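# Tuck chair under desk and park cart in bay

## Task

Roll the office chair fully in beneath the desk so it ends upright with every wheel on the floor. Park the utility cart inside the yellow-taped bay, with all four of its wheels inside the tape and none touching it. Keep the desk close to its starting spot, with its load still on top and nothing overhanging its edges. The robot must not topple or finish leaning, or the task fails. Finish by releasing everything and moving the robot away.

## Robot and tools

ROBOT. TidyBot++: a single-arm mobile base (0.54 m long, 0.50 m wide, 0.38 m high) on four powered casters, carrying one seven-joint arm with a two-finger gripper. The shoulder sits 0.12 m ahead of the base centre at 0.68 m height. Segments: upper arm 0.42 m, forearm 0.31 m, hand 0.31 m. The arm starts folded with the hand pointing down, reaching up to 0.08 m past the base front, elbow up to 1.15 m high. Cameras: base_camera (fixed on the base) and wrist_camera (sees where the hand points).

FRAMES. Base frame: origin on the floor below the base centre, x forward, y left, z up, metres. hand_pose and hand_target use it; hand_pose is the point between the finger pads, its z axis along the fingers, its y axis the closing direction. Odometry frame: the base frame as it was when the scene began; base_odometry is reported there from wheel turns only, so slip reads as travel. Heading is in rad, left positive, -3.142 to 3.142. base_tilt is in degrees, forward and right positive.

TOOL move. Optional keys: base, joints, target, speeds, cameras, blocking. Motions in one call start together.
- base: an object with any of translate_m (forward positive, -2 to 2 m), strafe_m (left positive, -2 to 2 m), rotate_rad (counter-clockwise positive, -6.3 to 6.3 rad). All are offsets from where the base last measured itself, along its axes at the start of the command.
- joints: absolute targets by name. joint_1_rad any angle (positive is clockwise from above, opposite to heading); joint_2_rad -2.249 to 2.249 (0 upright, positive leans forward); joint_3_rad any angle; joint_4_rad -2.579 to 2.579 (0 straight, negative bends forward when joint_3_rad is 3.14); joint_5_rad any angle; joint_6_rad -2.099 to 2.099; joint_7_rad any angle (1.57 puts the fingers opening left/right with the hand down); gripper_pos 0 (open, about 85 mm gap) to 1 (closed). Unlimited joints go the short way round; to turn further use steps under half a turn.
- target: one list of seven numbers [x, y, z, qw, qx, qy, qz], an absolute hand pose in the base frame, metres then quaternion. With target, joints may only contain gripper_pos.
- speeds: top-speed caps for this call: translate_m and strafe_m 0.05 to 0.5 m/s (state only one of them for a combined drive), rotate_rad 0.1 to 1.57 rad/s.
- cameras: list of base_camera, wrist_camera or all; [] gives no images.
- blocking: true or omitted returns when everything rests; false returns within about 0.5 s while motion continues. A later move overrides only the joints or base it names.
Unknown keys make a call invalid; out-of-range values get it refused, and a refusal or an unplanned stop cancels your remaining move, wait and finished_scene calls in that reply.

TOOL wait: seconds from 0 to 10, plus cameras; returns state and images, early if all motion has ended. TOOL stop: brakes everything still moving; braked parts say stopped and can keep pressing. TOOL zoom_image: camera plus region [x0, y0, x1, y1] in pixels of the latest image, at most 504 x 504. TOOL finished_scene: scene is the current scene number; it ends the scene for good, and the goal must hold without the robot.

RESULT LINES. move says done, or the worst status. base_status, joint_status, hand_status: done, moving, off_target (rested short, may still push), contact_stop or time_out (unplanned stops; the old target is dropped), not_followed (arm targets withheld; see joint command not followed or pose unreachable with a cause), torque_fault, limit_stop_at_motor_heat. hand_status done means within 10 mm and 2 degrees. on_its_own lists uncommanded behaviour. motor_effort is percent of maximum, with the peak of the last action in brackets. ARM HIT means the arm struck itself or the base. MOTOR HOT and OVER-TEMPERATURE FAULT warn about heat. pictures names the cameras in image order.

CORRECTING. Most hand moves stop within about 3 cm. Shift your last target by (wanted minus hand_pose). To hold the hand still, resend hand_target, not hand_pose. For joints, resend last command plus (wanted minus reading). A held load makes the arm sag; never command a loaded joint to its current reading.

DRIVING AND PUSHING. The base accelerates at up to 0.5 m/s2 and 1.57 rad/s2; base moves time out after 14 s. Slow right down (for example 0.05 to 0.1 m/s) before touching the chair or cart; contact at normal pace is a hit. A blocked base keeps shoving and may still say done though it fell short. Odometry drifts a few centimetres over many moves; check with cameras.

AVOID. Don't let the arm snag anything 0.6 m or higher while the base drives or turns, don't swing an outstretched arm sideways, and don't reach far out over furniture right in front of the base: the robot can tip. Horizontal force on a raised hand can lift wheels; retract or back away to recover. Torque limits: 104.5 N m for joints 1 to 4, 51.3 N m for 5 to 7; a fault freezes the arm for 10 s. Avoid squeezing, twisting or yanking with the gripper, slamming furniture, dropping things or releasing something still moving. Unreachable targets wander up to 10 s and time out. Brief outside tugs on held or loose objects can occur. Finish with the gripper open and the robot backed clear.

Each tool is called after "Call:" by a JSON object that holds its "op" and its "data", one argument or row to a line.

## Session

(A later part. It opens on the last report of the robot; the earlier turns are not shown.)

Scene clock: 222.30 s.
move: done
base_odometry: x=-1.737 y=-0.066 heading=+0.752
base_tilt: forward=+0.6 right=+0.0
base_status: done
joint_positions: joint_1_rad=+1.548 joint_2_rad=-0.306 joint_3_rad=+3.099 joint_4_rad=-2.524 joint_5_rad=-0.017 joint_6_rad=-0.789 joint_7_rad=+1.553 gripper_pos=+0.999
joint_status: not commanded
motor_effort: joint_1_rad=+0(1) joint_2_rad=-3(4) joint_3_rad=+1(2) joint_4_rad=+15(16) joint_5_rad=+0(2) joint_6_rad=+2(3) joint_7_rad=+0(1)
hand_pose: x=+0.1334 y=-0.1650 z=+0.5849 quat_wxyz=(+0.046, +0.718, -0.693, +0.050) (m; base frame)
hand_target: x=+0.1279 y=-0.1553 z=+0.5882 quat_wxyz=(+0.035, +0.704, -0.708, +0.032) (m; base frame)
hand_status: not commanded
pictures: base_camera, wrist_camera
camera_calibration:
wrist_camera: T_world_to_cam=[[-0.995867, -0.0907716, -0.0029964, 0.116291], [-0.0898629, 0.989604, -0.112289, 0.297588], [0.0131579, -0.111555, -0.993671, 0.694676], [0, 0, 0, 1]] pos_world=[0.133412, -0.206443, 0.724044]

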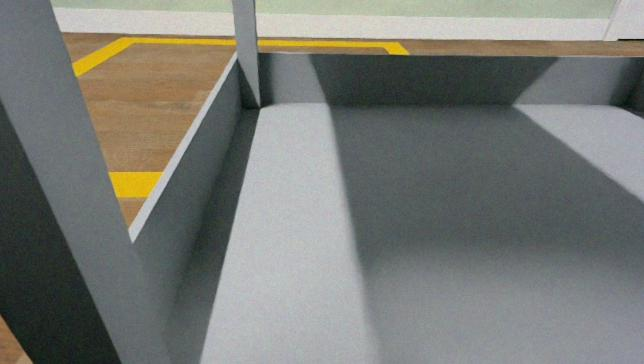

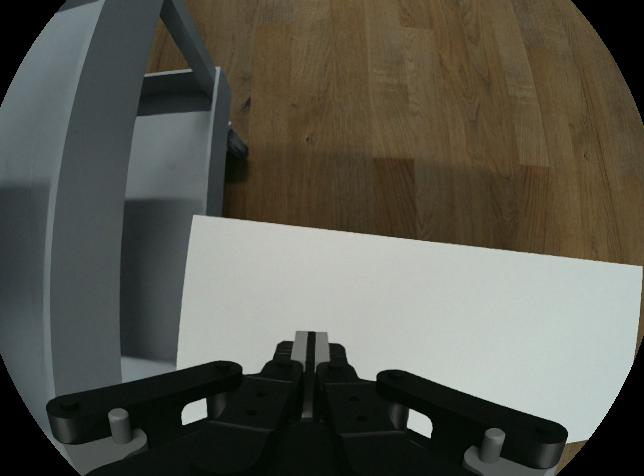

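Call:
{"op": "move", "data": {
  "base": {"translate_m":-0.12},
  "speeds": {"translate_m":0.2},
  "cameras": []
}}

Call:
{"op": "move", "data": {
  "base": {"strafe_m":-0.14},
  "speeds": {"strafe_m":0.2}
}}

Scene clock: 227.80 s.
move: done
base_odometry: x=-1.824 y=-0.148 heading=+0.752
base_tilt: forward=+0.6 right=+0.0
base_status: done
joint_positions: joint_1_rad=+1.549 joint_2_rad=-0.306 joint_3_rad=+3.099 joint_4_rad=-2.524 joint_5_rad=-0.017 joint_6_rad=-0.789 joint_7_rad=+1.553 gripper_pos=+0.999
joint_status: not commanded
motor_effort: joint_1_rad=+0(1) joint_2_rad=-3(4) joint_3_rad=+1(2) joint_4_rad=+14(16) joint_5_rad=+0(1) joint_6_rad=+2(3) joint_7_rad=+0(1)
hand_pose: x=+0.1334 y=-0.1651 z=+0.5849 quat_wxyz=(+0.046, +0.718, -0.693, +0.050) (m; base frame)
hand_target: x=+0.1279 y=-0.1553 z=+0.5882 quat_wxyz=(+0.035, +0.704, -0.708, +0.032) (m; base frame)
hand_status: not commanded
pictures: none
No camera images: "cameras" was empty.

Scene clock: 229.17 s.
move: done
base_odometry: x=-1.729 y=-0.251 heading=+0.752
base_tilt: forward=+0.6 right=+0.0
base_status: done
joint_positions: joint_1_rad=+1.549 joint_2_rad=-0.306 joint_3_rad=+3.099 joint_4_rad=-2.523 joint_5_rad=-0.017 joint_6_rad=-0.791 joint_7_rad=+1.553 gripper_pos=+0.999
joint_status: not commanded
motor_effort: joint_1_rad=+1(1) joint_2_rad=-4(5) joint_3_rad=+1(2) joint_4_rad=+14(16) joint_5_rad=+0(1) joint_6_rad=+2(3) joint_7_rad=+0(1)
hand_pose: x=+0.1334 y=-0.1643 z=+0.5848 quat_wxyz=(+0.045, +0.718, -0.693, +0.049) (m; base frame)
hand_target: x=+0.1279 y=-0.1553 z=+0.5882 quat_wxyz=(+0.035, +0.704, -0.708, +0.032) (m; base frame)
hand_status: not commanded
pictures: base_camera, wrist_camera
camera_calibration:
wrist_camera: T_world_to_cam=[[-0.995873, -0.0907098, -0.00309764, 0.11638], [-0.0898229, 0.989886, -0.10981, 0.295464], [0.0130271, -0.109078, -0.993948, 0.695258], [0, 0, 0, 1]] pos_world=[0.133382, -0.206081, 0.723856]

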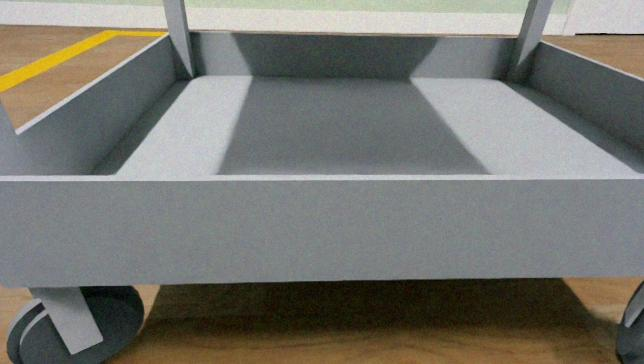

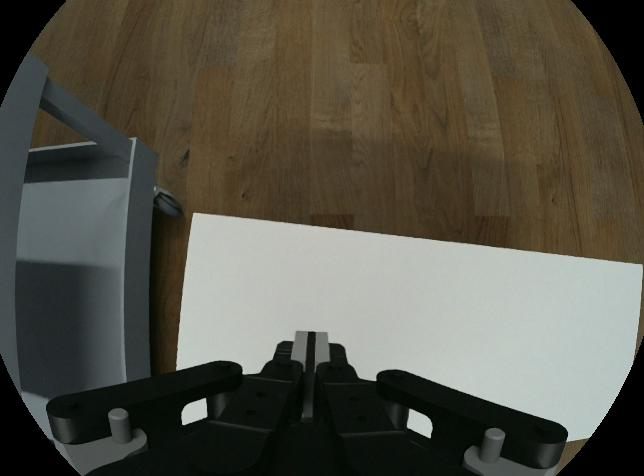

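Call:
{"op": "move", "data": {
  "base": {"translate_m":0.5},
  "speeds": {"translate_m":0.1}
}}

Call:
{"op": "move", "data": {
  "base": {"translate_m":0.38},
  "speeds": {"translate_m":0.1}
}}

Scene clock: 237.17 s.
move: done
base_odometry: x=-1.363 y=+0.091 heading=+0.752
base_tilt: forward=+0.6 right=+0.0
base_status: done
joint_positions: joint_1_rad=+1.549 joint_2_rad=-0.306 joint_3_rad=+3.099 joint_4_rad=-2.523 joint_5_rad=-0.017 joint_6_rad=-0.791 joint_7_rad=+1.553 gripper_pos=+0.999
joint_status: not commanded
motor_effort: joint_1_rad=+0(1) joint_2_rad=-3(5) joint_3_rad=+0(2) joint_4_rad=+15(16) joint_5_rad=+0(2) joint_6_rad=+2(3) joint_7_rad=+1(1)
hand_pose: x=+0.1333 y=-0.1643 z=+0.5848 quat_wxyz=(+0.045, +0.718, -0.693, +0.049) (m; base frame)
hand_target: x=+0.1279 y=-0.1553 z=+0.5882 quat_wxyz=(+0.035, +0.704, -0.708, +0.032) (m; base frame)
hand_status: not commanded
pictures: base_camera, wrist_camera
camera_calibration:
wrist_camera: T_world_to_cam=[[-0.995897, -0.0904423, -0.00307118, 0.116365], [-0.08956, 0.98991, -0.109808, 0.29543], [0.0129715, -0.109083, -0.993948, 0.695265], [0, 0, 0, 1]] pos_world=[0.133328, -0.206084, 0.723855]

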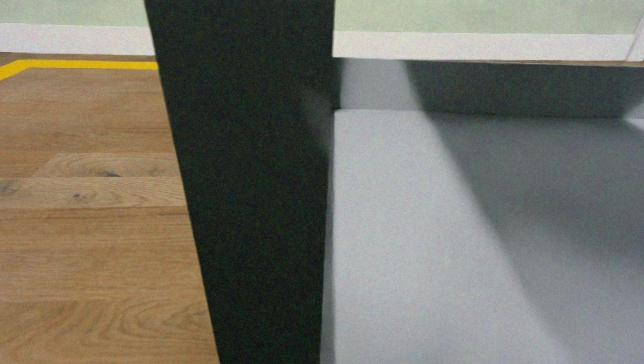

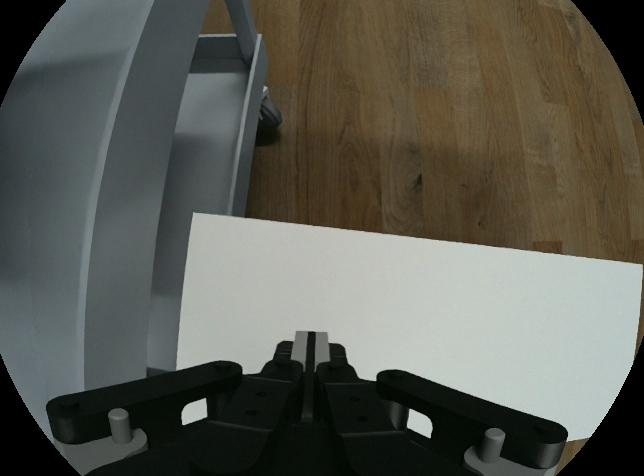

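Scene clock: 241.50 s.
move: done
base_odometry: x=-1.086 y=+0.350 heading=+0.752
base_tilt: forward=+0.6 right=+0.0
base_status: done
joint_positions: joint_1_rad=+1.549 joint_2_rad=-0.306 joint_3_rad=+3.099 joint_4_rad=-2.523 joint_5_rad=-0.017 joint_6_rad=-0.791 joint_7_rad=+1.553 gripper_pos=+0.999
joint_status: not commanded
motor_effort: joint_1_rad=+1(1) joint_2_rad=-3(5) joint_3_rad=+0(2) joint_4_rad=+15(17) joint_5_rad=+0(1) joint_6_rad=+2(3) joint_7_rad=+0(1)
hand_pose: x=+0.1333 y=-0.1643 z=+0.5848 quat_wxyz=(+0.045, +0.717, -0.693, +0.049) (m; base frame)
hand_target: x=+0.1279 y=-0.1553 z=+0.5882 quat_wxyz=(+0.035, +0.704, -0.708, +0.032) (m; base frame)
hand_status: not commanded
pictures: base_camera, wrist_camera
camera_calibration:
wrist_camera: T_world_to_cam=[[-0.995918, -0.0902068, -0.00306236, 0.116362], [-0.0893269, 0.989931, -0.109808, 0.295402], [0.0129369, -0.109086, -0.993948, 0.695269], [0, 0, 0, 1]] pos_world=[0.133279, -0.206087, 0.723855]

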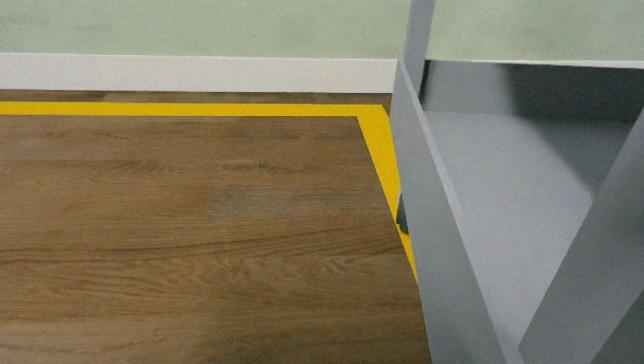

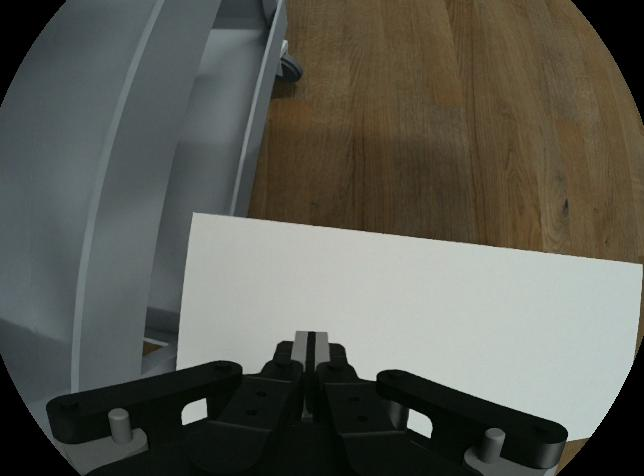

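Call:
{"op": "move", "data": {
  "base": {"translate_m":-0.2},
  "cameras": []
}}

Call:
{"op": "move", "data": {
  "base": {"strafe_m":-1.1},
  "cameras": []
}}

Call:
{"op": "move", "data": {
  "base": {"translate_m":0.7,"rotate_rad":1.62}
}}

Scene clock: 249.93 s.
move: done
base_odometry: x=-1.232 y=+0.214 heading=+0.753
base_tilt: forward=+0.7 right=+0.0
base_status: done
joint_positions: joint_1_rad=+1.550 joint_2_rad=-0.306 joint_3_rad=+3.098 joint_4_rad=-2.523 joint_5_rad=-0.017 joint_6_rad=-0.791 joint_7_rad=+1.553 gripper_pos=+0.999
joint_status: not commanded
motor_effort: joint_1_rad=+0(1) joint_2_rad=-2(5) joint_3_rad=+1(2) joint_4_rad=+14(16) joint_5_rad=+0(1) joint_6_rad=+2(3) joint_7_rad=+0(1)
hand_pose: x=+0.1332 y=-0.1644 z=+0.5848 quat_wxyz=(+0.045, +0.717, -0.694, +0.049) (m; base frame)
hand_target: x=+0.1279 y=-0.1553 z=+0.5882 quat_wxyz=(+0.035, +0.704, -0.708, +0.032) (m; base frame)
hand_status: not commanded
pictures: none
No camera images: "cameras" was empty.

Scene clock: 252.93 s.
move: done
base_odometry: x=-0.480 y=-0.589 heading=+0.753
base_tilt: forward=+0.6 right=+0.0
base_status: done
joint_positions: joint_1_rad=+1.550 joint_2_rad=-0.306 joint_3_rad=+3.098 joint_4_rad=-2.523 joint_5_rad=-0.017 joint_6_rad=-0.792 joint_7_rad=+1.553 gripper_pos=+0.999
joint_status: not commanded
motor_effort: joint_1_rad=+0(1) joint_2_rad=-3(5) joint_3_rad=+0(2) joint_4_rad=+14(17) joint_5_rad=+0(1) joint_6_rad=+2(4) joint_7_rad=+0(1)
hand_pose: x=+0.1332 y=-0.1641 z=+0.5848 quat_wxyz=(+0.045, +0.717, -0.694, +0.048) (m; base frame)
hand_target: x=+0.1279 y=-0.1553 z=+0.5882 quat_wxyz=(+0.035, +0.704, -0.708, +0.032) (m; base frame)
hand_status: not commanded
pictures: none
No camera images: "cameras" was empty.

Scene clock: 255.63 s.
move: done
base_odometry: x=+0.031 y=-0.110 heading=+2.372
base_tilt: forward=+0.6 right=+0.0
base_status: done
joint_positions: joint_1_rad=+1.550 joint_2_rad=-0.306 joint_3_rad=+3.098 joint_4_rad=-2.523 joint_5_rad=-0.017 joint_6_rad=-0.792 joint_7_rad=+1.553 gripper_pos=+0.999
joint_status: not commanded
motor_effort: joint_1_rad=+0(1) joint_2_rad=-3(5) joint_3_rad=+1(2) joint_4_rad=+15(16) joint_5_rad=+0(1) joint_6_rad=+2(2) joint_7_rad=+1(1)
hand_pose: x=+0.1331 y=-0.1641 z=+0.5848 quat_wxyz=(+0.044, +0.717, -0.694, +0.048) (m; base frame)
hand_target: x=+0.1279 y=-0.1553 z=+0.5882 quat_wxyz=(+0.035, +0.704, -0.708, +0.032) (m; base frame)
hand_status: not commanded
pictures: base_camera, wrist_camera
camera_calibration:
wrist_camera: T_world_to_cam=[[-0.996001, -0.0892935, -0.00305807, 0.116377], [-0.0884305, 0.990106, -0.108952, 0.294543], [0.0127565, -0.108246, -0.994042, 0.695513], [0, 0, 0, 1]] pos_world=[0.133085, -0.205951, 0.723816]

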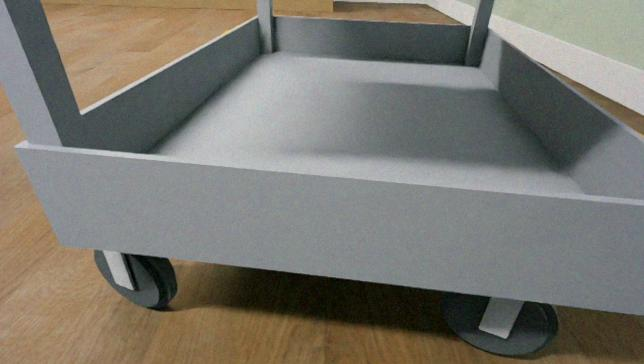

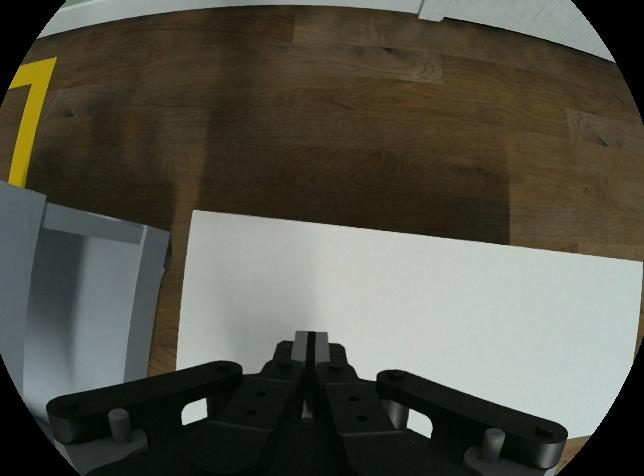

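Call:
{"op": "move", "data": {
  "base": {"translate_m":0.42,"rotate_rad":-0.07},
  "speeds": {"translate_m":0.08}
}}

Scene clock: 263.17 s.
move: done
base_odometry: x=-0.270 y=+0.182 heading=+2.302
base_tilt: forward=+0.6 right=+0.0
base_status: done
joint_positions: joint_1_rad=+1.551 joint_2_rad=-0.306 joint_3_rad=+3.098 joint_4_rad=-2.523 joint_5_rad=-0.017 joint_6_rad=-0.792 joint_7_rad=+1.553 gripper_pos=+0.999
joint_status: not commanded
motor_effort: joint_1_rad=+0(1) joint_2_rad=-2(6) joint_3_rad=+0(2) joint_4_rad=+15(16) joint_5_rad=+0(1) joint_6_rad=+2(3) joint_7_rad=+1(1)
hand_pose: x=+0.1331 y=-0.1642 z=+0.5849 quat_wxyz=(+0.045, +0.717, -0.694, +0.049) (m; base frame)
hand_target: x=+0.1279 y=-0.1553 z=+0.5882 quat_wxyz=(+0.035, +0.704, -0.708, +0.032) (m; base frame)
hand_status: not commanded
pictures: base_camera, wrist_camera
camera_calibration:
wrist_camera: T_world_to_cam=[[-0.996025, -0.0890246, -0.0029444, 0.116302], [-0.0881644, 0.990033, -0.109823, 0.295103], [0.012692, -0.109127, -0.993947, 0.695455], [0, 0, 0, 1]] pos_world=[0.133031, -0.205916, 0.723997]

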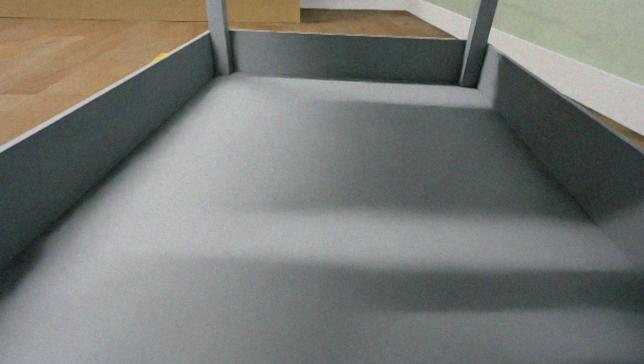

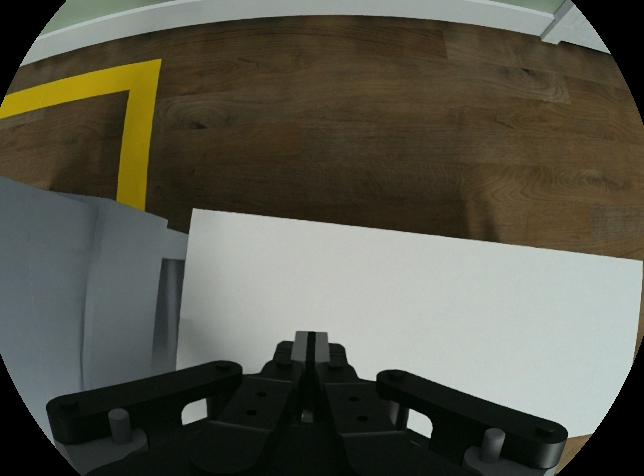

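Call:
{"op": "move", "data": {
  "base": {"translate_m":0.48},
  "speeds": {"translate_m":0.08}
}}

Call:
{"op": "move", "data": {
  "base": {"translate_m":-0.65},
  "speeds": {"translate_m":0.3}
}}

Scene clock: 273.37 s.
move: done
base_odometry: x=-0.591 y=+0.538 heading=+2.302
base_tilt: forward=+0.6 right=-0.1
base_status: done
joint_positions: joint_1_rad=+1.551 joint_2_rad=-0.306 joint_3_rad=+3.098 joint_4_rad=-2.523 joint_5_rad=-0.017 joint_6_rad=-0.792 joint_7_rad=+1.553 gripper_pos=+0.999
joint_status: not commanded
motor_effort: joint_1_rad=+1(1) joint_2_rad=-3(4) joint_3_rad=+1(2) joint_4_rad=+14(16) joint_5_rad=+0(1) joint_6_rad=+2(3) joint_7_rad=+0(1)
hand_pose: x=+0.1331 y=-0.1642 z=+0.5849 quat_wxyz=(+0.045, +0.717, -0.694, +0.049) (m; base frame)
hand_target: x=+0.1279 y=-0.1553 z=+0.5882 quat_wxyz=(+0.035, +0.704, -0.708, +0.032) (m; base frame)
hand_status: not commanded
pictures: base_camera, wrist_camera
camera_calibration:
wrist_camera: T_world_to_cam=[[-0.996025, -0.0890246, -0.0029444, 0.116302], [-0.0881644, 0.990033, -0.109823, 0.295103], [0.012692, -0.109127, -0.993947, 0.695455], [0, 0, 0, 1]] pos_world=[0.133031, -0.205916, 0.723997]

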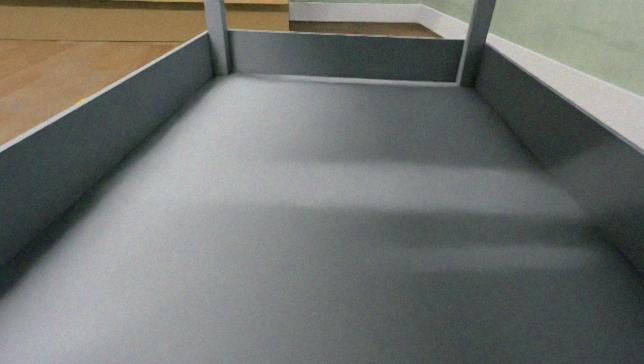

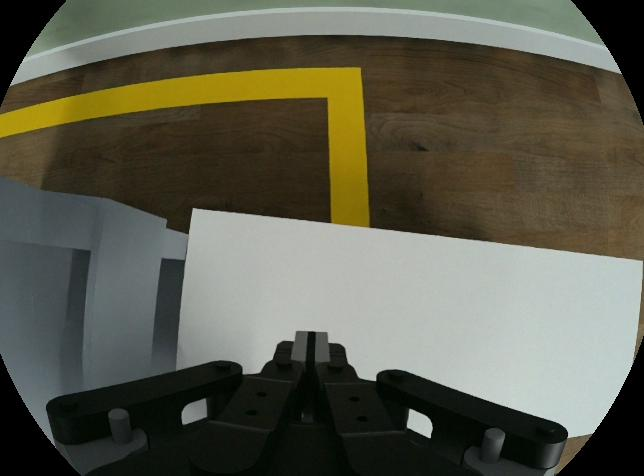

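Scene clock: 276.40 s.
move: done
base_odometry: x=-0.157 y=+0.055 heading=+2.302
base_tilt: forward=+0.6 right=+0.0
base_status: done
joint_positions: joint_1_rad=+1.551 joint_2_rad=-0.307 joint_3_rad=+3.098 joint_4_rad=-2.523 joint_5_rad=-0.017 joint_6_rad=-0.792 joint_7_rad=+1.553 gripper_pos=+0.999
joint_status: not commanded
motor_effort: joint_1_rad=+0(1) joint_2_rad=-3(4) joint_3_rad=+0(2) joint_4_rad=+14(16) joint_5_rad=+0(1) joint_6_rad=+1(3) joint_7_rad=+0(1)
hand_pose: x=+0.1331 y=-0.1642 z=+0.5849 quat_wxyz=(+0.045, +0.717, -0.694, +0.049) (m; base frame)
hand_target: x=+0.1279 y=-0.1553 z=+0.5882 quat_wxyz=(+0.035, +0.704, -0.708, +0.032) (m; base frame)
hand_status: not commanded
pictures: base_camera, wrist_camera
camera_calibration:
wrist_camera: T_world_to_cam=[[-0.99602, -0.0890782, -0.00289685, 0.116269], [-0.0882206, 0.990009, -0.109995, 0.295226], [0.0126661, -0.109302, -0.993928, 0.695445], [0, 0, 0, 1]] pos_world=[0.133043, -0.205906, 0.724032]

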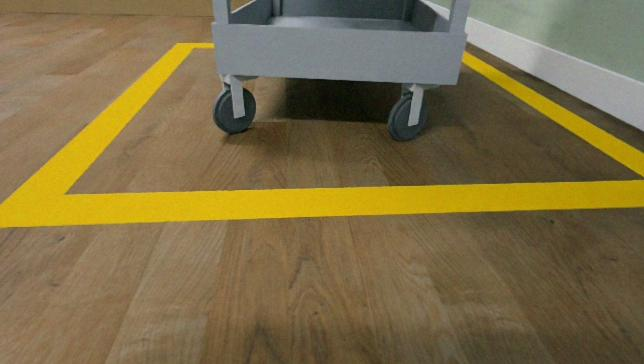

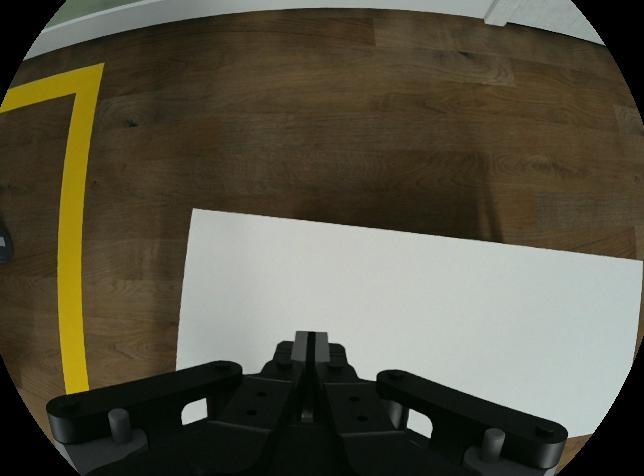

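Call:
{"op": "finished_scene", "data": {
  "scene": 2
}}

The scene is finished: the task was done.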